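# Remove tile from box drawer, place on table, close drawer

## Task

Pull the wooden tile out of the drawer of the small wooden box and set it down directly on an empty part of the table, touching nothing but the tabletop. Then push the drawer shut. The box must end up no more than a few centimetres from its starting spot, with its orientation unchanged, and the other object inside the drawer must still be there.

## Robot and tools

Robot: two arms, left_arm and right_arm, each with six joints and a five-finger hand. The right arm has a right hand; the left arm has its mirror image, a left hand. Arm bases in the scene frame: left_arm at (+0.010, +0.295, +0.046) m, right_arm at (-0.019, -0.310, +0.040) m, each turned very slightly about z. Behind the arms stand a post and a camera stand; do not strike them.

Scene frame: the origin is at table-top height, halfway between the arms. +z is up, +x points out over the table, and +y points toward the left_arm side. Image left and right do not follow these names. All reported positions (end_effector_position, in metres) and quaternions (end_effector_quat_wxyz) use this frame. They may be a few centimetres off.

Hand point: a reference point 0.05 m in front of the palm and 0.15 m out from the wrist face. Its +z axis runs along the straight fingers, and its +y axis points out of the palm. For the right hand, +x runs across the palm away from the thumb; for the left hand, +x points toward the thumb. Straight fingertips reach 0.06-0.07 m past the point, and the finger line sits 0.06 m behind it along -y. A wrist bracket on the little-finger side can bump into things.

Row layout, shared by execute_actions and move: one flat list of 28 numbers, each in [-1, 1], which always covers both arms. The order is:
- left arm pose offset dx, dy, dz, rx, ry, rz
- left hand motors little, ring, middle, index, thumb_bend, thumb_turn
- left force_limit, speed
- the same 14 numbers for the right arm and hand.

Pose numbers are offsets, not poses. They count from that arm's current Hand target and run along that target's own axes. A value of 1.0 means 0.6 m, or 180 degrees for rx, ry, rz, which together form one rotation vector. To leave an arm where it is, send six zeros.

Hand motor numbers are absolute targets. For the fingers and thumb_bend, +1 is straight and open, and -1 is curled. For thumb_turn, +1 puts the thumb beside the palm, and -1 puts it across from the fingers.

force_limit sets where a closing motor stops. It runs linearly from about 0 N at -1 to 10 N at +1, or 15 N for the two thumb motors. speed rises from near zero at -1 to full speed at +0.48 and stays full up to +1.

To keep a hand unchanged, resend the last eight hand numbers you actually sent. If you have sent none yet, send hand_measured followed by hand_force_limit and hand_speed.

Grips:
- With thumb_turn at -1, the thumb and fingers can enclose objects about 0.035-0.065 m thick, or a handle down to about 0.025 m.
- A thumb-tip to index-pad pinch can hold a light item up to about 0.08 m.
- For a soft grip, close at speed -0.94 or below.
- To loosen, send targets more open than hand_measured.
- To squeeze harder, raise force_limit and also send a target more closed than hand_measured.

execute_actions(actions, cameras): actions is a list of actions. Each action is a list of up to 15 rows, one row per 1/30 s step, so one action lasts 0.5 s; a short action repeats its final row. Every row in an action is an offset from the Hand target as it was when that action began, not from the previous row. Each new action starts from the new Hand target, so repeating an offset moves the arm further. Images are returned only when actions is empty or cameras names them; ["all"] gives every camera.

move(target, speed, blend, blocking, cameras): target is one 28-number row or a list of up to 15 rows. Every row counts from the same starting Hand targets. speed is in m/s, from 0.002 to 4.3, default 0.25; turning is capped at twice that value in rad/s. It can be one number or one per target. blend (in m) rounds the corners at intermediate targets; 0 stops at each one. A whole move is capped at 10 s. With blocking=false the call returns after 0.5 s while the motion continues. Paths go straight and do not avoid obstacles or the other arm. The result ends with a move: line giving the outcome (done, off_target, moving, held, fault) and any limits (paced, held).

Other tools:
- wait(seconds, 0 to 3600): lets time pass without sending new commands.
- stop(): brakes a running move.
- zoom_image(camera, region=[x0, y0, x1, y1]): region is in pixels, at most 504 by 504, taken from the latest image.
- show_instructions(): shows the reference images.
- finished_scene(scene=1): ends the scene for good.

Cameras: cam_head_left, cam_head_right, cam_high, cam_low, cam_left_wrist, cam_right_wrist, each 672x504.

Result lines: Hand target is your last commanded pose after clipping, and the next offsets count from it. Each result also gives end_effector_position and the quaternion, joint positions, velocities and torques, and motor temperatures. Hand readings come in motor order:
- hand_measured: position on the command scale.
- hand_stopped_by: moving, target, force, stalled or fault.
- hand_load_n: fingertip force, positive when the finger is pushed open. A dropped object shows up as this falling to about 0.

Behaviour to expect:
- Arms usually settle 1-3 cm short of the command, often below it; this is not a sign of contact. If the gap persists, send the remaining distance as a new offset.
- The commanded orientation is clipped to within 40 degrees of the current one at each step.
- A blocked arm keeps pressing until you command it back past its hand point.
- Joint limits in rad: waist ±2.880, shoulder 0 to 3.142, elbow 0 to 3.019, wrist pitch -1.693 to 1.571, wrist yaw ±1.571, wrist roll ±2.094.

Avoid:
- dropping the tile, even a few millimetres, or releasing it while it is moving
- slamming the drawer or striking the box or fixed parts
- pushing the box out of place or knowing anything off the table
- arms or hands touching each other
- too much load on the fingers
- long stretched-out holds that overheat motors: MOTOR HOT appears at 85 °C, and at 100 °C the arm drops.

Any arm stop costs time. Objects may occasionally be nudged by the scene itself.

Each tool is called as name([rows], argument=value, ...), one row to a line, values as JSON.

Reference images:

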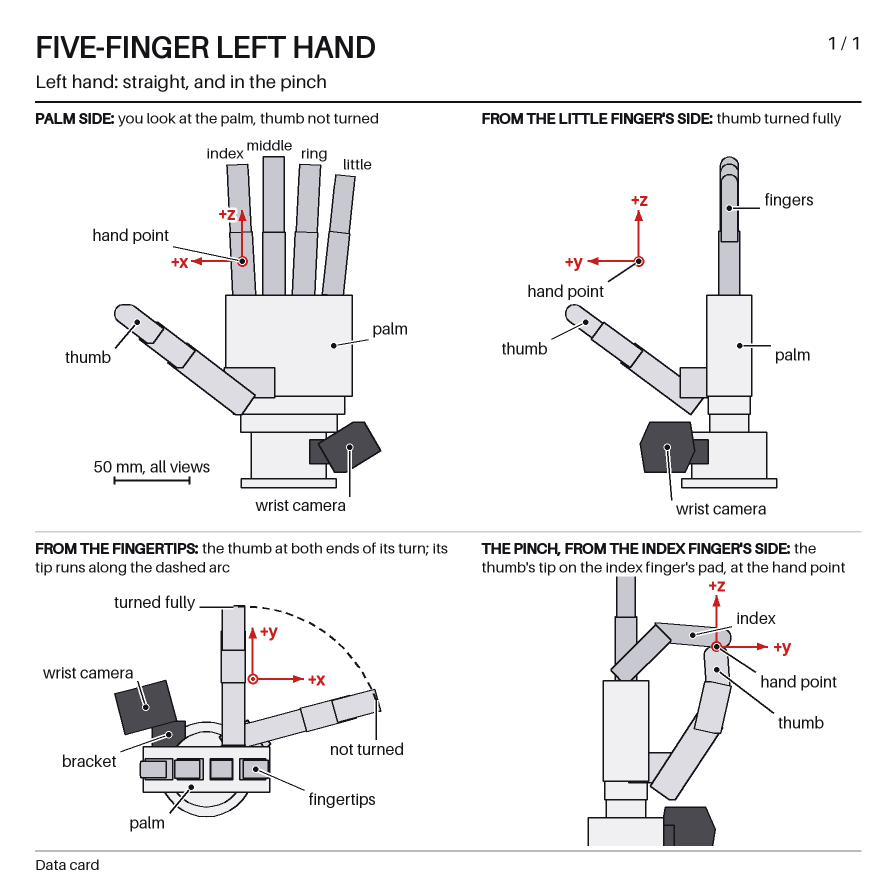

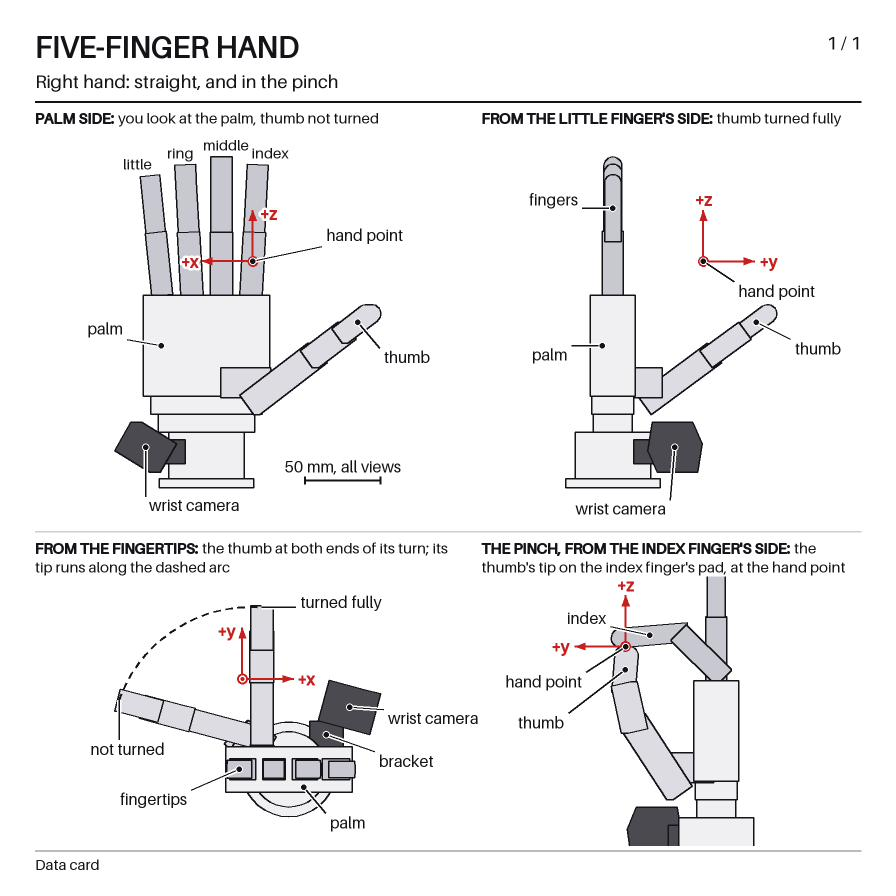

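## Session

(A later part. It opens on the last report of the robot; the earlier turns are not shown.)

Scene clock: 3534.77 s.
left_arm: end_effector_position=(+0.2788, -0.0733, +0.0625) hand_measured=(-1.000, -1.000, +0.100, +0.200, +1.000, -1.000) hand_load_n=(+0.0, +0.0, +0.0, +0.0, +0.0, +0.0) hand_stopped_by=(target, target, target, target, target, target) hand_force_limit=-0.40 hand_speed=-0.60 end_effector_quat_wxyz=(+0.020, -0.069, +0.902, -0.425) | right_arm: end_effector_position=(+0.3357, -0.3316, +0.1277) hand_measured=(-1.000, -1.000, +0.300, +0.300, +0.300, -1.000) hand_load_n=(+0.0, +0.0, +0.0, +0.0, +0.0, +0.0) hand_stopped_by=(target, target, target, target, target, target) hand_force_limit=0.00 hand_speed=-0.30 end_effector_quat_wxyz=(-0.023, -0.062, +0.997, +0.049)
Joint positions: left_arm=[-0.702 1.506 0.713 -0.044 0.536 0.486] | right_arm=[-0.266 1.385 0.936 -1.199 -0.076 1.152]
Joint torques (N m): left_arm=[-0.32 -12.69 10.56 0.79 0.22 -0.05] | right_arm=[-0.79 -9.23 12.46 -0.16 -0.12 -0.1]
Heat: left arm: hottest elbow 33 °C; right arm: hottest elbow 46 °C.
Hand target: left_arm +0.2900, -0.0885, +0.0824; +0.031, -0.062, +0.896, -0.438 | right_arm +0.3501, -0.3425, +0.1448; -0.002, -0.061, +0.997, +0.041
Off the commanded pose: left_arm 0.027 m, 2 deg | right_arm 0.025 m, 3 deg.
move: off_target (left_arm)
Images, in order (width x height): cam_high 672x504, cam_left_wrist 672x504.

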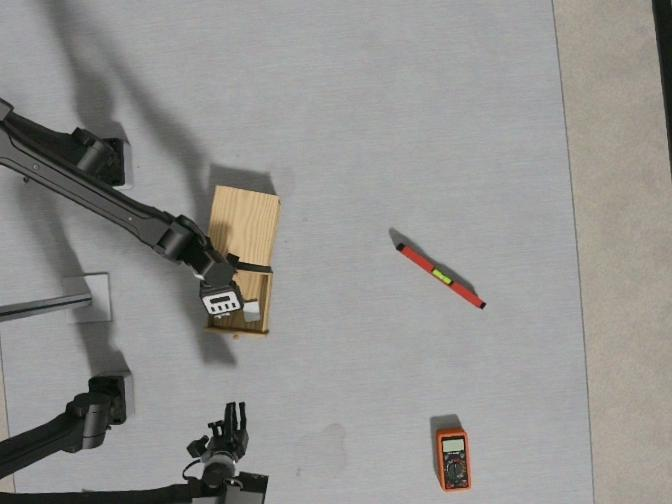

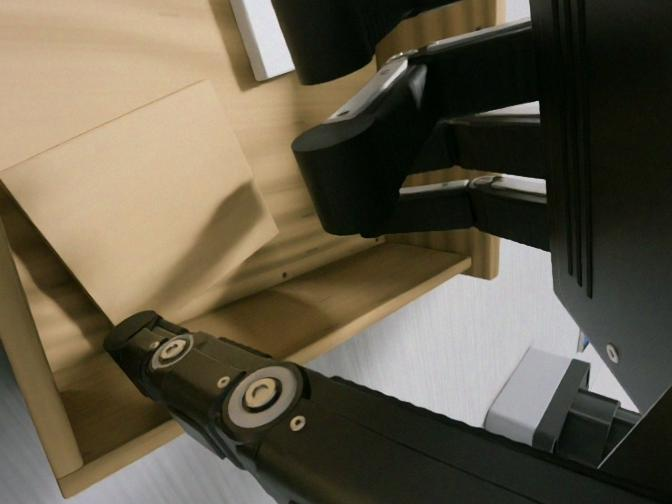

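move(target=[0.165,0.0143,-0.0183,0,0,0,-1,-1,0.1,0.2,1.0,-1,-0.4,-0.6,0,0,0,0,0,0,-1,-1,0.3,0.3,0.3,-1,0.0,-0.3], cameras=["cam_left_wrist","cam_high"], speed=0.15)

zoom_image(camera="cam_high", region=[190, 240, 290, 350])

Scene clock: 3594.10 s.
left_arm: end_effector_position=(+0.1912, -0.0860, +0.0780) hand_measured=(-1.000, -1.000, +0.100, +0.200, +1.000, -1.000) hand_load_n=(+0.0, +0.0, +0.0, +0.0, +0.0, +0.5) hand_stopped_by=(target, target, target, target, target, target) hand_force_limit=-0.40 hand_speed=-0.60 end_effector_quat_wxyz=(+0.028, -0.059, +0.901, -0.429) | right_arm: end_effector_position=(+0.3357, -0.3316, +0.1277) hand_measured=(-1.000, -1.000, +0.300, +0.300, +0.300, -1.000) hand_load_n=(+0.0, +0.0, +0.5, +0.0, +0.0, +0.0) hand_stopped_by=(target, target, target, target, target, target) hand_force_limit=0.00 hand_speed=-0.30 end_effector_quat_wxyz=(-0.023, -0.062, +0.997, +0.049)
Joint positions: left_arm=[-0.91 1.334 0.574 0.011 0.388 0.338] | right_arm=[-0.266 1.385 0.936 -1.199 -0.076 1.152]
Joint torques (N m): left_arm=[-0.09 -10.17 6.8 2.04 0.09 -0.14] | right_arm=[-0.73 -9.23 12.48 -0.17 -0.12 -0.09]
Heat: left arm: hottest elbow 37 °C; right arm: hottest elbow 46 °C.
Hand target: left_arm +0.1902, -0.0884, +0.0823; +0.031, -0.062, +0.896, -0.438 | right_arm +0.3501, -0.3425, +0.1448; -0.002, -0.061, +0.997, +0.041
Off the commanded pose: left_arm 0.005 m, 1 deg | right_arm 0.025 m, 3 deg.
move: done
Images, in order (width x height): cam_high 672x504, cam_left_wrist 672x504.

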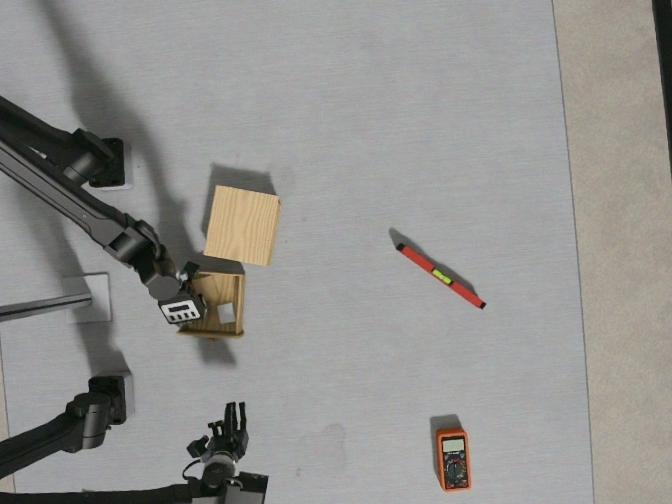

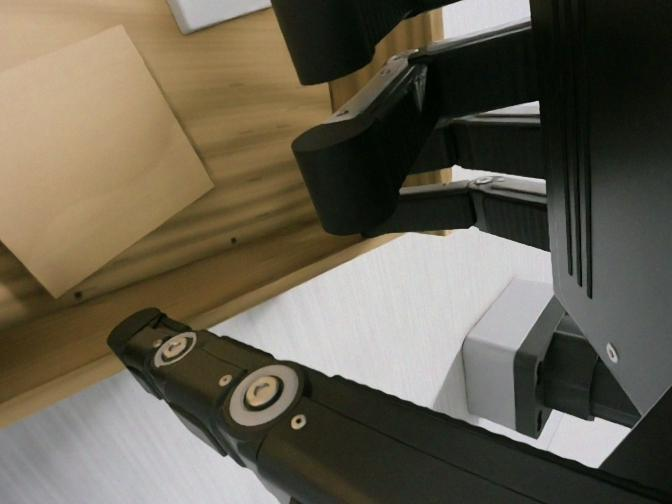

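Scaled by 4.582 from the camera's image (finer frame: 960x720).

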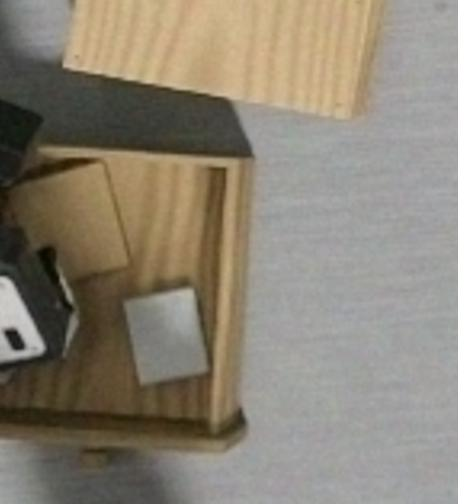

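move([
  [0,-0.0525,-0.041,0,0,0,-1,-1,0.1,0.2,1.0,-1,-0.4,-0.6,0,0,0,0,0,0,-1,-1,0.3,0.3,0.3,-1,0.0,-0.3],
  [0.132,-0.041,-0.0557,0,0,0,-1,-1,0.1,0.2,1.0,-1,-0.4,-0.6,0,0,0,0,0,0,-1,-1,0.3,0.3,0.3,-1,0.0,-0.3],
], cameras=["cam_low","cam_high"], speed=0.15)

zoom_image(camera="cam_high", region=[170, 240, 270, 350])

Scene clock: 3610.53 s.
left_arm: end_effector_position=(+0.1127, -0.0885, +0.1198) hand_measured=(-1.000, -1.000, +0.100, +0.200, +1.000, -1.000) hand_load_n=(+0.0, +0.0, +0.0, +0.0, +0.0, -0.5) hand_stopped_by=(target, target, target, target, target, target) hand_force_limit=-0.40 hand_speed=-0.60 end_effector_quat_wxyz=(+0.032, -0.057, +0.899, -0.433) | right_arm: end_effector_position=(+0.3357, -0.3316, +0.1277) hand_measured=(-1.000, -1.000, +0.300, +0.300, +0.300, -1.000) hand_load_n=(+0.0, +0.0, +0.0, +0.0, +0.0, +0.0) hand_stopped_by=(target, target, target, target, target, target) hand_force_limit=0.00 hand_speed=-0.30 end_effector_quat_wxyz=(-0.023, -0.062, +0.997, +0.049)
Joint positions: left_arm=[-1.136 1.112 0.527 -0.106 0.216 0.186] | right_arm=[-0.266 1.385 0.936 -1.199 -0.076 1.152]
Joint torques (N m): left_arm=[-0.03 -7.59 7.94 1.63 -0.01 -0.13] | right_arm=[-0.73 -9.17 12.46 -0.16 -0.11 -0.1]
Heat: left arm: hottest elbow 36 °C; right arm: hottest elbow 46 °C.
Hand target: left_arm +0.1100, -0.0882, +0.1221; +0.031, -0.062, +0.896, -0.438 | right_arm +0.3501, -0.3425, +0.1448; -0.002, -0.061, +0.997, +0.041
Off the commanded pose: left_arm 0.004 m, 1 deg | right_arm 0.025 m, 3 deg.
move: done
Images, in order (width x height): cam_high 672x504, cam_low 672x504.

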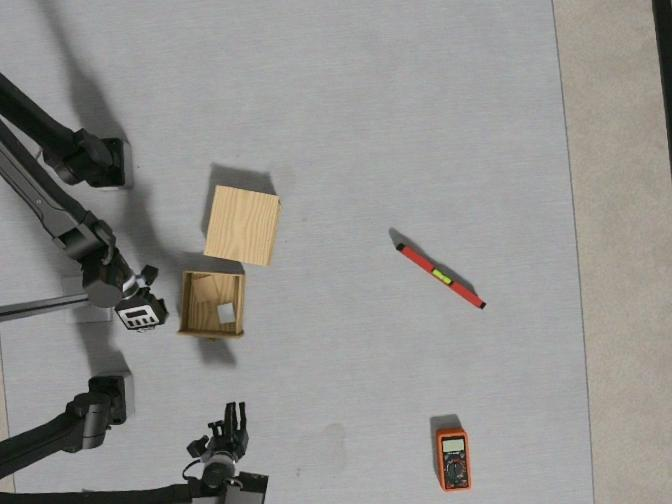

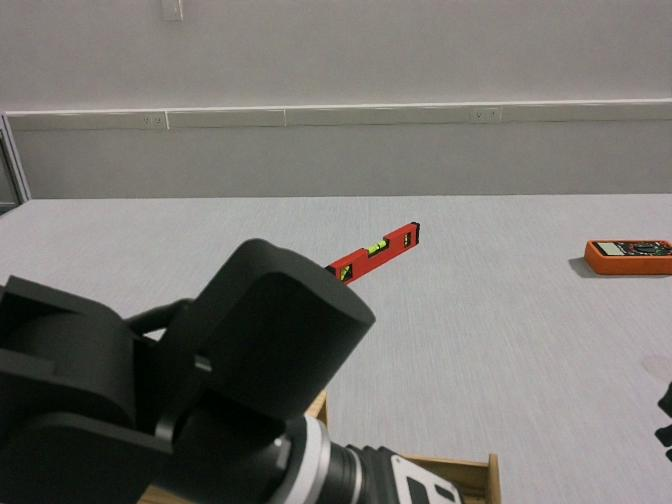

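Scaled by 4.582 from the camera's image (finer frame: 960x720).

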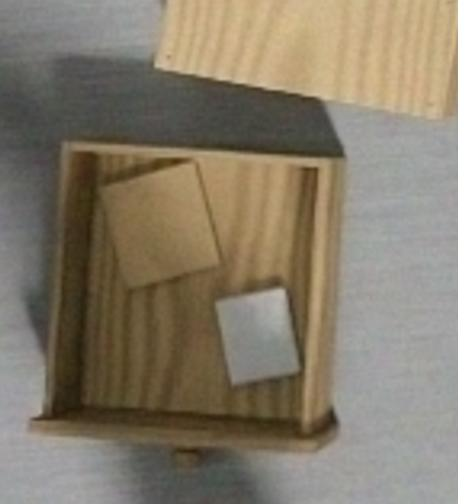

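zoom_image(camera="cam_high", region=[100, 250, 180, 340])

Scaled by 5.600 from the camera's image (finer frame: 960x720).

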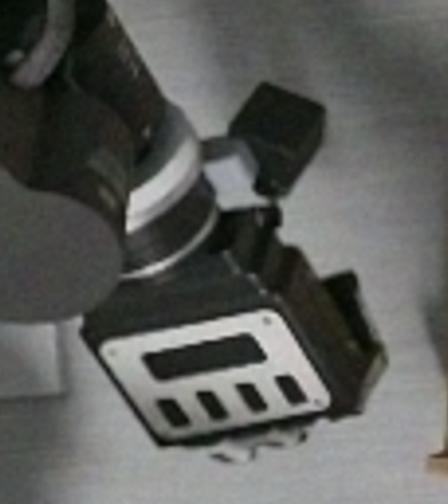

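move([
  [-0.2245,0.0385,-0.0222,0,0,0,-1,-1,0.15,0.25,1.0,-1,-0.4,-0.6,0,0,0,0,0,0,-1,-1,0.3,0.3,0.3,-1,0.0,-0.3],
  [-0.1818,0.0530,0.0190,0,0,0,-1,-1,0.15,0.25,1.0,-1,-0.4,-0.6,0,0,0,0,0,0,-1,-1,0.3,0.3,0.3,-1,0.0,-0.3],
], cameras=["cam_left_wrist","cam_high"], speed=0.12)

zoom_image(camera="cam_high", region=[170, 240, 270, 350])

Scene clock: 3694.93 s.
left_arm: end_effector_position=(+0.2167, -0.0595, +0.0931) hand_measured=(-1.000, -1.000, +0.150, +0.250, +1.000, -1.000) hand_load_n=(+0.5, +0.0, +0.0, +0.0, +0.0, +0.0) hand_stopped_by=(target, target, target, target, target, target) hand_force_limit=-0.40 hand_speed=-0.60 end_effector_quat_wxyz=(+0.032, -0.057, +0.897, -0.436) | right_arm: end_effector_position=(+0.3357, -0.3316, +0.1277) hand_measured=(-1.000, -1.000, +0.300, +0.300, +0.300, -1.000) hand_load_n=(+0.0, +0.5, +0.0, +0.0, +0.0, +0.0) hand_stopped_by=(target, target, target, target, target, target) hand_force_limit=0.00 hand_speed=-0.30 end_effector_quat_wxyz=(-0.023, -0.062, +0.997, +0.049)
Joint positions: left_arm=[-0.797 1.28 0.576 -0.062 0.471 0.422] | right_arm=[-0.266 1.385 0.936 -1.199 -0.076 1.152]
Joint torques (N m): left_arm=[0.03 -7 7.69 2 0.13 -0.17] | right_arm=[-0.79 -9.23 12.49 -0.16 -0.12 -0.09]
Heat: left arm: hottest elbow 35 °C; right arm: hottest elbow 46 °C.
Hand target: left_arm +0.2166, -0.0627, +0.0901; +0.031, -0.062, +0.896, -0.438 | right_arm +0.3501, -0.3425, +0.1448; -0.002, -0.061, +0.997, +0.041
Off the commanded pose: left_arm 0.004 m, 1 deg | right_arm 0.025 m, 3 deg.
move: done
Images, in order (width x height): cam_high 672x504, cam_left_wrist 672x504.

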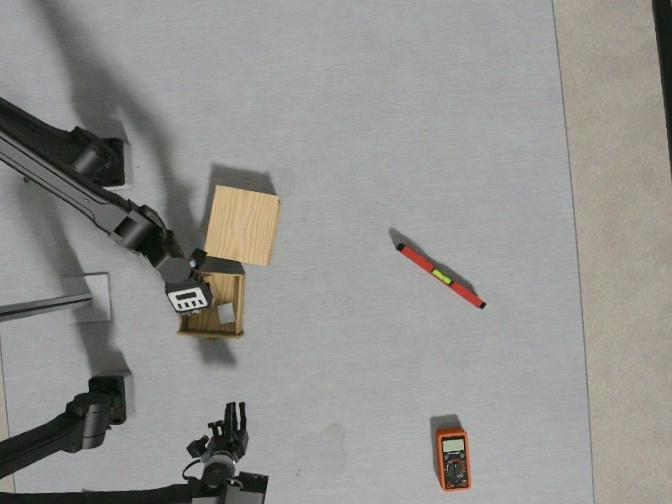

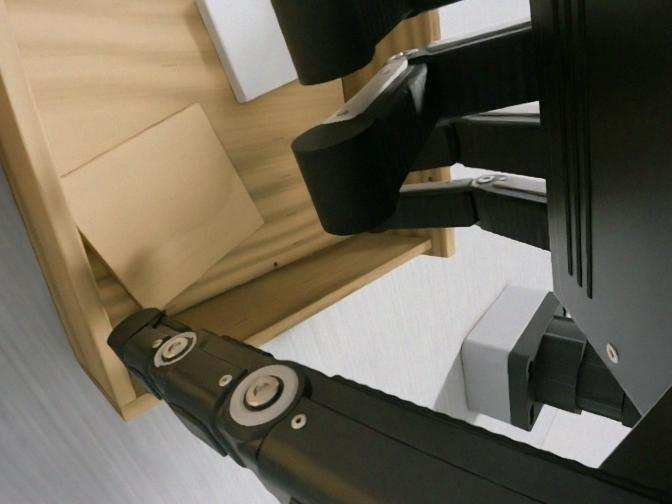

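Scaled by 4.582 from the camera's image (finer frame: 960x720).

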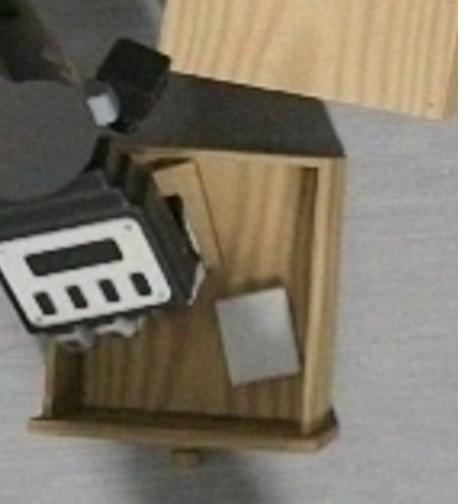

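move(target=[0,0.0642,0.0533,0,0,0,-1,-1,0.15,0.25,1.0,-1,-0.4,-0.6,0,0,0,0,0,0,-1,-1,0.3,0.3,0.3,-1,0.0,-0.3], cameras=["cam_left_wrist"], speed=0.05)

Scene clock: 3704.10 s.
left_arm: end_effector_position=(+0.2205, -0.0637, +0.0457) hand_measured=(-1.000, -1.000, +0.150, +0.250, +1.000, -1.000) hand_load_n=(+0.0, +0.0, +0.0, +0.0, +0.0, +0.0) hand_stopped_by=(target, target, target, target, target, target) hand_force_limit=-0.40 hand_speed=-0.60 end_effector_quat_wxyz=(+0.034, -0.058, +0.896, -0.439) | right_arm: end_effector_position=(+0.3357, -0.3316, +0.1277) hand_measured=(-1.000, -1.000, +0.300, +0.300, +0.300, -1.000) hand_load_n=(+0.0, +0.0, +0.0, +0.0, +0.0, +0.0) hand_stopped_by=(target, target, target, target, target, target) hand_force_limit=0.00 hand_speed=-0.30 end_effector_quat_wxyz=(-0.023, -0.062, +0.997, +0.049)
Joint positions: left_arm=[-0.798 1.426 0.532 0.136 0.47 0.418] | right_arm=[-0.266 1.385 0.936 -1.199 -0.076 1.152]
Joint torques (N m): left_arm=[-0.26 -8.23 5.96 2.06 0.13 -0.11] | right_arm=[-0.73 -9.23 12.46 -0.17 -0.12 -0.1]
Heat: left arm: hottest elbow 35 °C; right arm: hottest elbow 46 °C.
Hand target: left_arm +0.2169, -0.0643, +0.0402; +0.031, -0.062, +0.896, -0.438 | right_arm +0.3501, -0.3425, +0.1448; -0.002, -0.061, +0.997, +0.041
Off the commanded pose: left_arm 0.007 m, 1 deg | right_arm 0.025 m, 3 deg.
move: done

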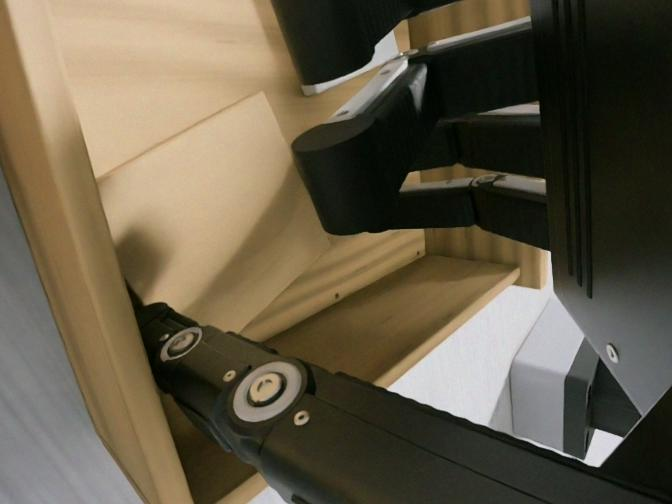

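move(target=[0.0007,0.0088,0.0132,0,0,0,-1,-1,0.15,0.25,1.0,-1,-0.4,-0.6,0,0,0,0,0,0,-1,-1,0.3,0.3,0.3,-1,0.0,-0.3], cameras=["cam_left_wrist"], speed=0.03)

Scene clock: 3714.40 s.
left_arm: end_effector_position=(+0.2234, -0.0675, +0.0397) hand_measured=(-1.000, -1.000, +0.150, +0.250, +1.000, -1.000) hand_load_n=(+0.0, +0.0, -0.5, +0.0, +0.0, +0.0) hand_stopped_by=(target, target, target, target, target, target) hand_force_limit=-0.40 hand_speed=-0.60 end_effector_quat_wxyz=(+0.038, -0.058, +0.894, -0.442) | right_arm: end_effector_position=(+0.3357, -0.3316, +0.1277) hand_measured=(-1.000, -1.000, +0.300, +0.300, +0.300, -1.000) hand_load_n=(+0.0, +0.0, +0.0, +0.0, +0.0, -0.5) hand_stopped_by=(target, target, target, target, target, target) hand_force_limit=0.00 hand_speed=-0.30 end_effector_quat_wxyz=(-0.023, -0.062, +0.997, +0.049)
Joint positions: left_arm=[-0.8 1.454 0.532 0.176 0.466 0.414] | right_arm=[-0.266 1.385 0.936 -1.199 -0.076 1.152]
Joint torques (N m): left_arm=[-0.56 -8 5.59 2 0.1 -0.1] | right_arm=[-0.79 -9.17 12.46 -0.17 -0.12 -0.1]
Heat: left arm: hottest elbow 34 °C; right arm: hottest elbow 46 °C.
Hand target: left_arm +0.2169, -0.0673, +0.0311; +0.031, -0.062, +0.896, -0.438 | right_arm +0.3501, -0.3425, +0.1448; -0.002, -0.061, +0.997, +0.041
Off the commanded pose: left_arm 0.011 m, 1 deg | right_arm 0.025 m, 3 deg.
move: off_target (left_arm)

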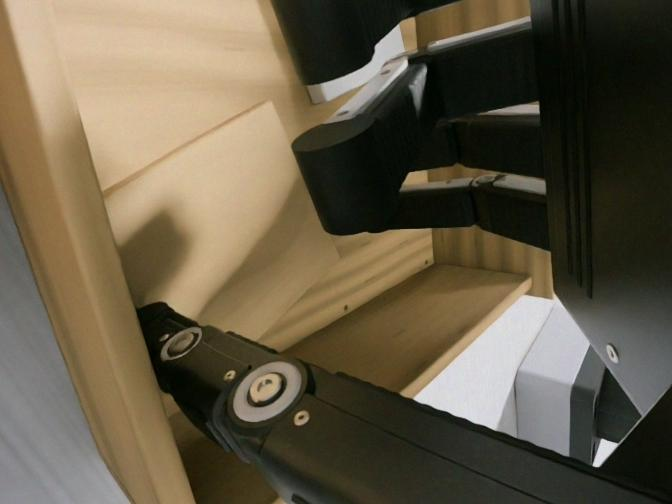

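move(target=[-0.0008,-0.0247,0.0342,0,0,0,-1,-1,0.15,0.25,1.0,-1,-0.4,-0.6,0,0,0,0,0,0,-1,-1,0.3,0.3,0.3,-1,0.0,-0.3], cameras=["cam_left_wrist","cam_high"], speed=0.03)

zoom_image(camera="cam_high", region=[170, 240, 270, 350])

Scene clock: 3725.20 s.
left_arm: end_effector_position=(+0.2214, -0.0861, +0.0386) hand_measured=(-1.000, -1.000, +0.150, +0.250, +1.000, -1.000) hand_load_n=(+0.0, +0.0, -1.0, +0.0, +0.0, +0.0) hand_stopped_by=(target, target, target, target, target, target) hand_force_limit=-0.40 hand_speed=-0.60 end_effector_quat_wxyz=(+0.037, -0.058, +0.893, -0.445) | right_arm: end_effector_position=(+0.3357, -0.3316, +0.1277) hand_measured=(-1.000, -1.000, +0.300, +0.300, +0.300, -1.000) hand_load_n=(+0.0, +0.0, +0.0, +0.0, +0.0, +0.0) hand_stopped_by=(target, target, target, target, target, target) hand_force_limit=0.00 hand_speed=-0.30 end_effector_quat_wxyz=(-0.023, -0.062, +0.997, +0.049)
Joint positions: left_arm=[-0.839 1.489 0.558 0.203 0.441 0.382] | right_arm=[-0.266 1.385 0.936 -1.199 -0.076 1.152]
Joint torques (N m): left_arm=[-0.62 -7.06 7.8 1.42 -0.1 -0.13] | right_arm=[-0.73 -9.29 12.48 -0.18 -0.12 -0.09]
Heat: left arm: hottest elbow 34 °C; right arm: hottest elbow 46 °C.
Hand target: left_arm +0.2208, -0.0923, +0.0302; +0.031, -0.062, +0.896, -0.438 | right_arm +0.3501, -0.3425, +0.1448; -0.002, -0.061, +0.997, +0.041
Off the commanded pose: left_arm 0.010 m, 1 deg | right_arm 0.025 m, 3 deg.
move: done
Images, in order (width x height): cam_high 672x504, cam_left_wrist 672x504.

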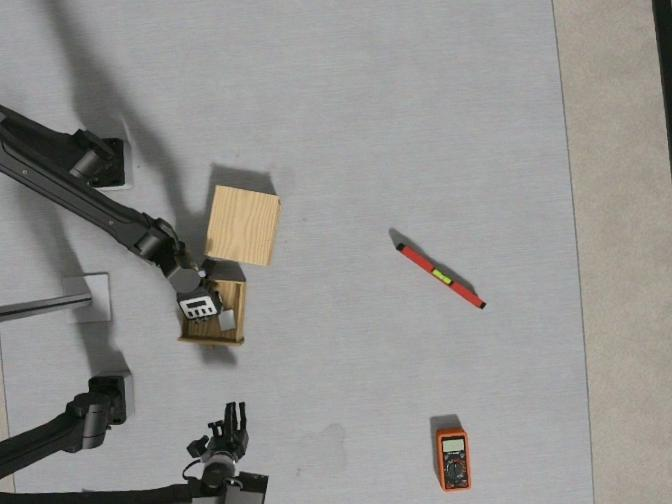

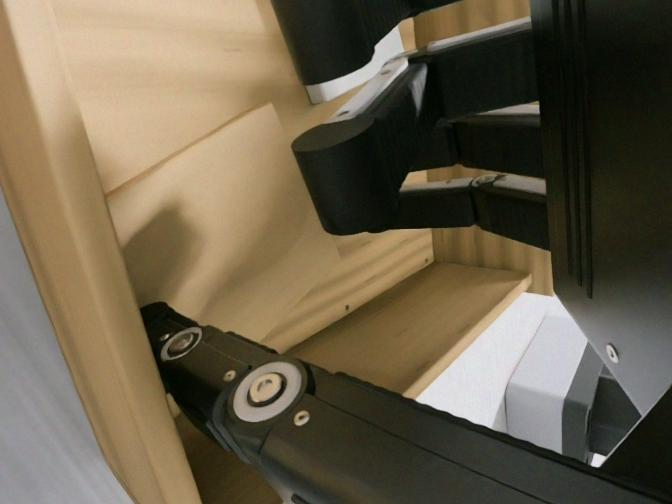

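Scaled by 4.582 from the camera's image (finer frame: 960x720).

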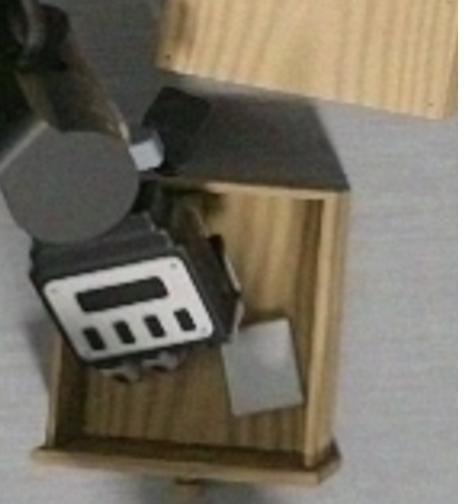

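move(target=[0,0,0,0,0,0,-1,-1,0.15,0.25,1.0,-1,-0.4,-0.6,0.1292,0.1448,0.0702,0,0,0,-1,-1,0.3,0.3,0.0,-1,0.0,-0.3], cameras=["cam_low","cam_high"], speed=0.12)

zoom_image(camera="cam_high", region=[170, 260, 270, 370])

Scene clock: 3799.70 s.
left_arm: end_effector_position=(+0.2214, -0.0861, +0.0386) hand_measured=(-1.000, -1.000, +0.150, +0.250, +1.000, -1.000) hand_load_n=(+0.0, +0.0, -1.0, +0.0, +0.0, +0.0) hand_stopped_by=(target, target, target, target, target, target) hand_force_limit=-0.40 hand_speed=-0.60 end_effector_quat_wxyz=(+0.037, -0.058, +0.893, -0.445) | right_arm: end_effector_position=(+0.2600, -0.2663, +0.1083) hand_measured=(-1.000, -1.000, +0.300, +0.300, +0.000, -1.000) hand_load_n=(+0.0, +0.0, +0.0, +0.0, +0.0, +0.5) hand_stopped_by=(target, target, target, target, target, target) hand_force_limit=0.00 hand_speed=-0.30 end_effector_quat_wxyz=(-0.009, -0.061, +0.997, +0.043)
Joint positions: left_arm=[-0.839 1.489 0.558 0.203 0.441 0.381] | right_arm=[-0.109 1.137 0.67 -1.137 -0.081 1.313]
Joint velocities: left_arm=[within noise] | right_arm=[-0.015 -0.044 0.002 -0.012 0.007 0.037]
Joint torques (N m): left_arm=[-0.44 -6.89 7.82 1.46 -0.08 -0.11] | right_arm=[1.61 -5.13 8.62 0.54 -0.19 0.16]
Heat: left arm: hottest elbow 33 °C; right arm: hottest elbow 46 °C.
Hand target: left_arm +0.2208, -0.0923, +0.0302; +0.031, -0.062, +0.896, -0.438 | right_arm +0.2621, -0.2626, +0.1099; -0.002, -0.061, +0.997, +0.041
Off the commanded pose: left_arm 0.010 m, 1 deg | right_arm 0.005 m, 1 deg.
move: done
Images, in order (width x height): cam_high 672x504, cam_low 672x504.

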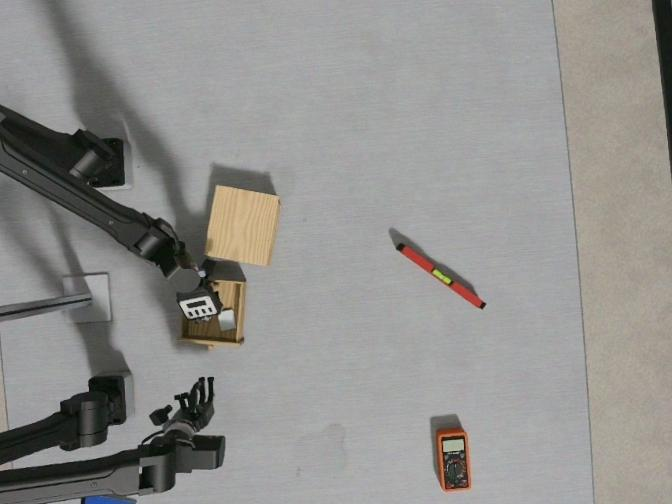

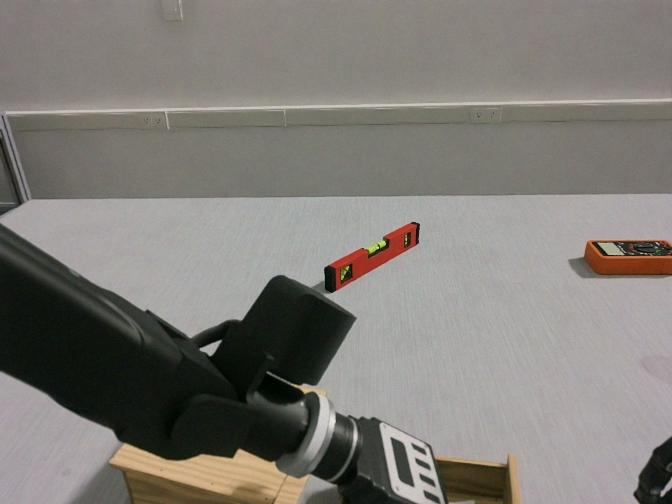

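Scaled by 4.582 from the camera's image (finer frame: 960x720).

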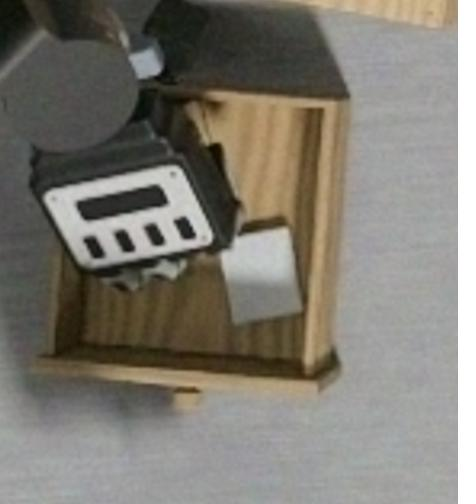

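move(target=[0,0,0,0,0,0,-1,-1,0.15,0.25,1.0,-1,-0.4,-0.6,-0.0153,0.0388,0.0698,0,0,0,-1,-1,0.3,0.3,0.0,-1,0.0,-0.3], cameras=["cam_right_wrist","cam_high"], speed=0.1)

zoom_image(camera="cam_high", region=[170, 300, 270, 410])

Scene clock: 3813.90 s.
left_arm: end_effector_position=(+0.2214, -0.0861, +0.0386) hand_measured=(-1.000, -1.000, +0.150, +0.250, +1.000, -1.000) hand_load_n=(+0.0, +0.0, -1.0, +0.0, +0.0, +0.0) hand_stopped_by=(target, target, target, target, target, target) hand_force_limit=-0.40 hand_speed=-0.60 end_effector_quat_wxyz=(+0.037, -0.058, +0.893, -0.445) | right_arm: end_effector_position=(+0.2677, -0.2393, +0.0722) hand_measured=(-1.000, -1.000, +0.300, +0.300, +0.000, -1.000) hand_load_n=(+0.0, +0.0, +0.0, +0.0, +0.0, +0.0) hand_stopped_by=(target, target, target, target, target, target) hand_force_limit=0.00 hand_speed=-0.30 end_effector_quat_wxyz=(-0.001, -0.061, +0.997, +0.041)
Joint positions: left_arm=[-0.839 1.489 0.558 0.203 0.441 0.381] | right_arm=[-0.003 1.205 0.611 -0.987 -0.081 1.419]
Joint torques (N m): left_arm=[-0.62 -7.06 7.83 1.43 -0.08 -0.11] | right_arm=[1.55 -4.37 8.03 0.61 -0.23 0.11]
Heat: left arm: hottest elbow 33 °C; right arm: hottest elbow 46 °C.
Hand target: left_arm +0.2208, -0.0923, +0.0302; +0.031, -0.062, +0.896, -0.438 | right_arm +0.2681, -0.2351, +0.0700; -0.002, -0.061, +0.997, +0.041
Off the commanded pose: left_arm 0.010 m, 1 deg | right_arm 0.005 m, 0 deg.
move: done
Images, in order (width x height): cam_high 672x504, cam_right_wrist 672x504.

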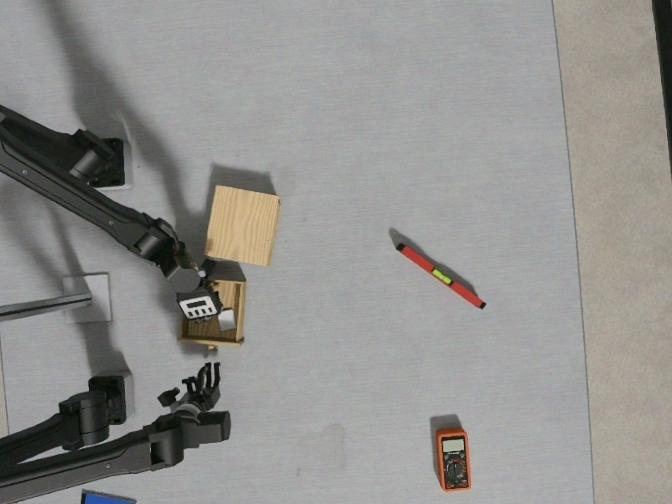

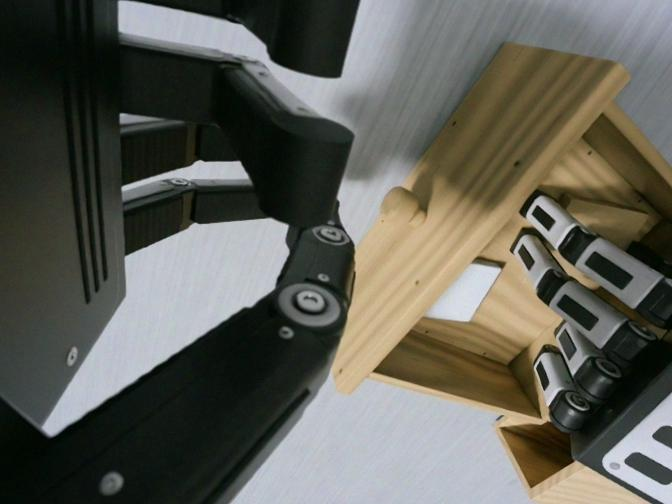

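Scaled by 4.582 from the camera's image (finer frame: 960x720).

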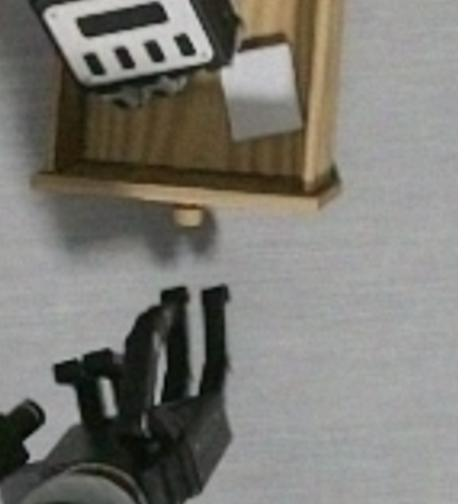

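move(target=[0,0,0,0,0,0,-1,-1,0.15,0.25,1.0,-1,-0.4,-0.6,0.024,0.003,0.0245,0,0,0,-1,-1,0.3,0.3,0.0,-1,0.0,-0.3], cameras=["cam_right_wrist","cam_high"], speed=0.1)

zoom_image(camera="cam_high", region=[170, 320, 250, 410])

Scene clock: 3832.30 s.
left_arm: end_effector_position=(+0.2214, -0.0861, +0.0386) hand_measured=(-1.000, -1.000, +0.150, +0.250, +1.000, -1.000) hand_load_n=(+0.0, +0.0, -1.5, +0.0, +0.0, +0.0) hand_stopped_by=(target, target, target, target, target, target) hand_force_limit=-0.40 hand_speed=-0.60 end_effector_quat_wxyz=(+0.037, -0.058, +0.893, -0.445) | right_arm: end_effector_position=(+0.2504, -0.2383, +0.0534) hand_measured=(-1.000, -1.000, +0.300, +0.300, +0.000, -1.000) hand_load_n=(+0.5, +0.0, +0.0, +0.0, +0.0, +0.0) hand_stopped_by=(target, target, target, target, target, target) hand_force_limit=0.00 hand_speed=-0.30 end_effector_quat_wxyz=(-0.009, -0.060, +0.997, +0.041)
Joint positions: left_arm=[-0.839 1.489 0.558 0.203 0.441 0.381] | right_arm=[-0.001 1.205 0.551 -0.943 -0.081 1.423]
Joint torques (N m): left_arm=[-0.5 -7.12 7.79 1.47 -0.08 -0.11] | right_arm=[1.67 -5.01 7.83 0.59 -0.25 0.17]
Heat: left arm: hottest elbow 33 °C; right arm: hottest elbow 45 °C.
Hand target: left_arm +0.2208, -0.0923, +0.0302; +0.031, -0.062, +0.896, -0.438 | right_arm +0.2533, -0.2339, +0.0554; -0.002, -0.061, +0.997, +0.041
Off the commanded pose: left_arm 0.010 m, 1 deg | right_arm 0.006 m, 1 deg.
move: done
Images, in order (width x height): cam_high 672x504, cam_right_wrist 672x504.

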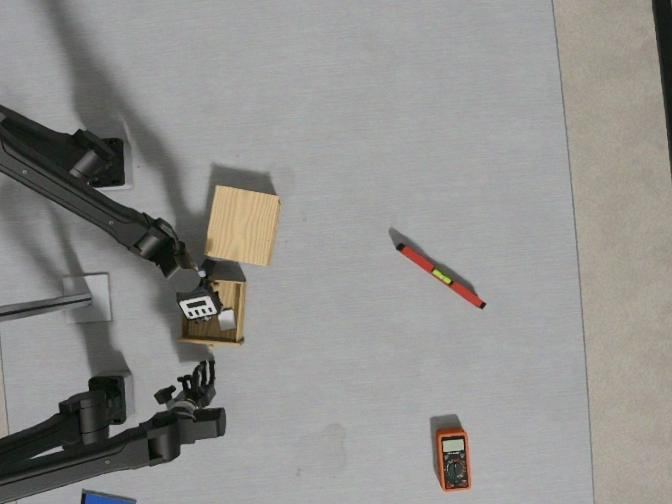

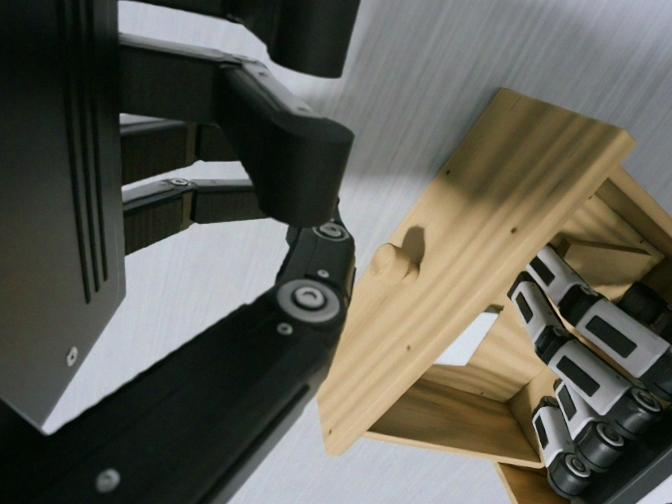

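Scaled by 5.600 from the camera's image (finer frame: 960x720).

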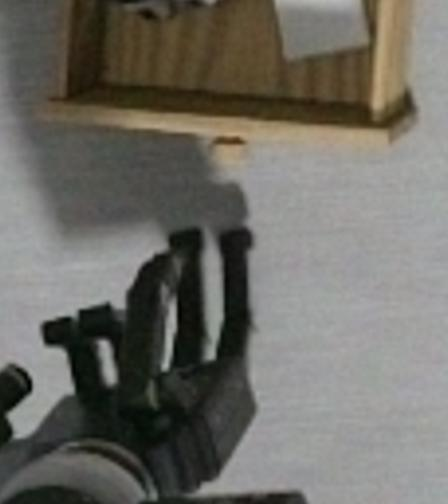

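move(target=[0,0,0,0,0,0,-1,-1,0.15,0.25,1.0,-1,-0.4,-0.6,-0.0056,0.0457,-0.003,0,0,0,-1,-1,0.3,0.3,0.0,-1,0.0,-0.3], cameras=["cam_right_wrist","cam_high"], speed=0.05)

zoom_image(camera="cam_high", region=[170, 310, 250, 400])

Scene clock: 3848.60 s.
left_arm: end_effector_position=(+0.2214, -0.0861, +0.0386) hand_measured=(-1.000, -1.000, +0.150, +0.250, +1.000, -1.000) hand_load_n=(+0.0, +0.0, -1.5, +0.0, +0.0, +0.0) hand_stopped_by=(target, target, target, target, target, target) hand_force_limit=-0.40 hand_speed=-0.60 end_effector_quat_wxyz=(+0.037, -0.058, +0.893, -0.445) | right_arm: end_effector_position=(+0.2483, -0.2108, +0.0541) hand_measured=(-1.000, -1.000, +0.300, +0.300, +0.000, -1.000) hand_load_n=(+0.0, +0.0, +0.0, +0.0, +0.0, +0.0) hand_stopped_by=(target, target, target, target, target, target) hand_force_limit=0.00 hand_speed=-0.30 end_effector_quat_wxyz=(-0.012, -0.061, +0.997, +0.041)
Joint positions: left_arm=[-0.839 1.489 0.558 0.203 0.441 0.381] | right_arm=[0.11 1.201 0.551 -0.943 -0.082 1.532]
Joint torques (N m): left_arm=[-0.56 -7.06 7.82 1.46 -0.07 -0.1] | right_arm=[1.55 -5.36 8.59 0.32 -0.21 0.19]
Heat: left arm: hottest elbow 33 °C; right arm: hottest elbow 45 °C.
Hand target: left_arm +0.2208, -0.0923, +0.0302; +0.031, -0.062, +0.896, -0.438 | right_arm +0.2533, -0.2065, +0.0595; -0.002, -0.061, +0.997, +0.041
Off the commanded pose: left_arm 0.010 m, 1 deg | right_arm 0.009 m, 1 deg.
move: done
Images, in order (width x height): cam_high 672x504, cam_right_wrist 672x504.

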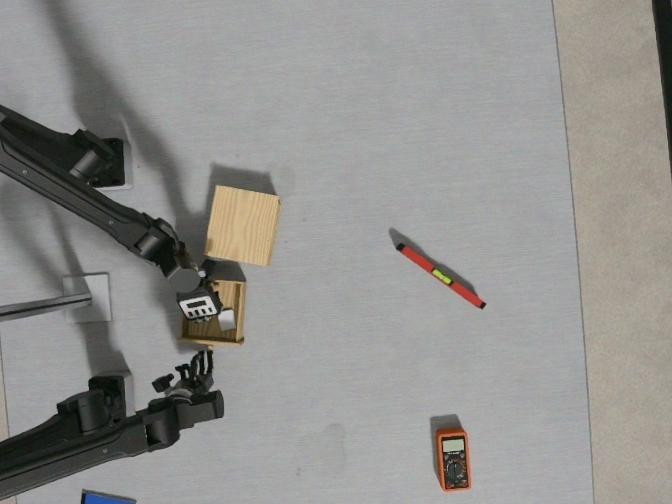

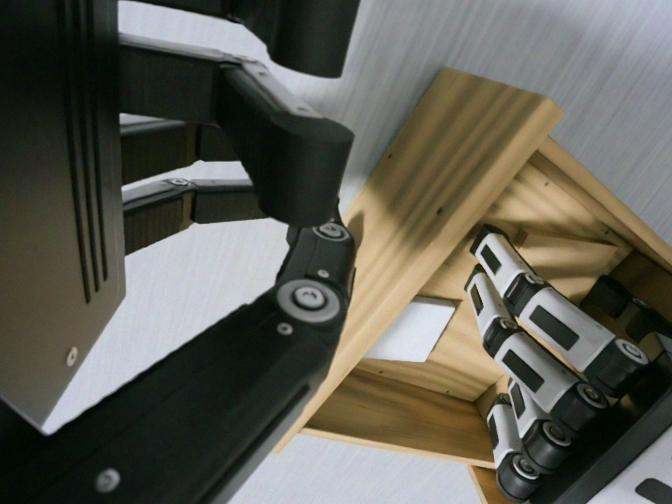

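Scaled by 5.600 from the camera's image (finer frame: 960x720).

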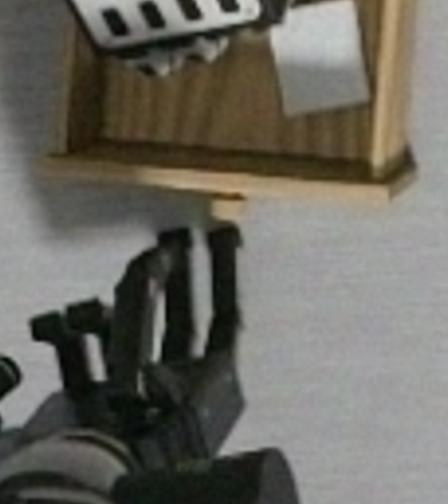

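move(target=[0,0,0,0,0,0,-1,-1,0.15,0.25,1.0,-1,-0.4,-0.6,-0.0068,0.0138,0.0045,0,0,0,-1,-1,0.3,0.3,0.0,-1,0.0,-0.3], cameras=["cam_high"], speed=0.05)

zoom_image(camera="cam_high", region=[170, 310, 250, 400])

Scene clock: 3872.03 s.
left_arm: end_effector_position=(+0.2214, -0.0861, +0.0386) hand_measured=(-1.000, -1.000, +0.150, +0.250, +1.000, -1.000) hand_load_n=(+0.0, +0.0, -1.5, -0.5, +0.0, +0.0) hand_stopped_by=(target, target, target, target, target, target) hand_force_limit=-0.40 hand_speed=-0.60 end_effector_quat_wxyz=(+0.037, -0.058, +0.893, -0.445) | right_arm: end_effector_position=(+0.2487, -0.2023, +0.0541) hand_measured=(-1.000, -1.000, +0.300, +0.300, +0.000, -1.000) hand_load_n=(+0.0, +0.0, +0.0, +0.0, +0.0, +0.0) hand_stopped_by=(target, target, target, target, target, target) hand_force_limit=0.00 hand_speed=-0.30 end_effector_quat_wxyz=(-0.010, -0.061, +0.997, +0.041)
Joint positions: left_arm=[-0.839 1.489 0.558 0.203 0.441 0.381] | right_arm=[0.144 1.201 0.551 -0.936 -0.082 1.565]
Joint torques (N m): left_arm=[-0.62 -7 7.8 1.43 -0.08 -0.1] | right_arm=[1.49 -4.07 9.11 0.61 -0.2 0.17]
Heat: left arm: hottest elbow 33 °C; right arm: hottest elbow 44 °C.
Hand target: left_arm +0.2208, -0.0923, +0.0302; +0.031, -0.062, +0.896, -0.438 | right_arm +0.2563, -0.1975, +0.0575; -0.002, -0.061, +0.997, +0.041
Off the commanded pose: left_arm 0.010 m, 1 deg | right_arm 0.010 m, 1 deg.
move: done

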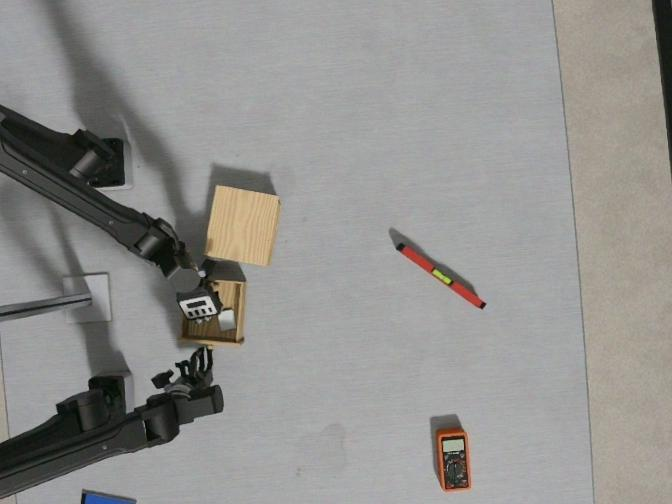

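Scaled by 5.600 from the camera's image (finer frame: 960x720).

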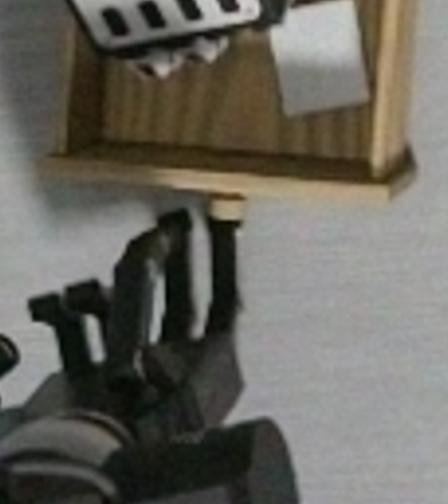

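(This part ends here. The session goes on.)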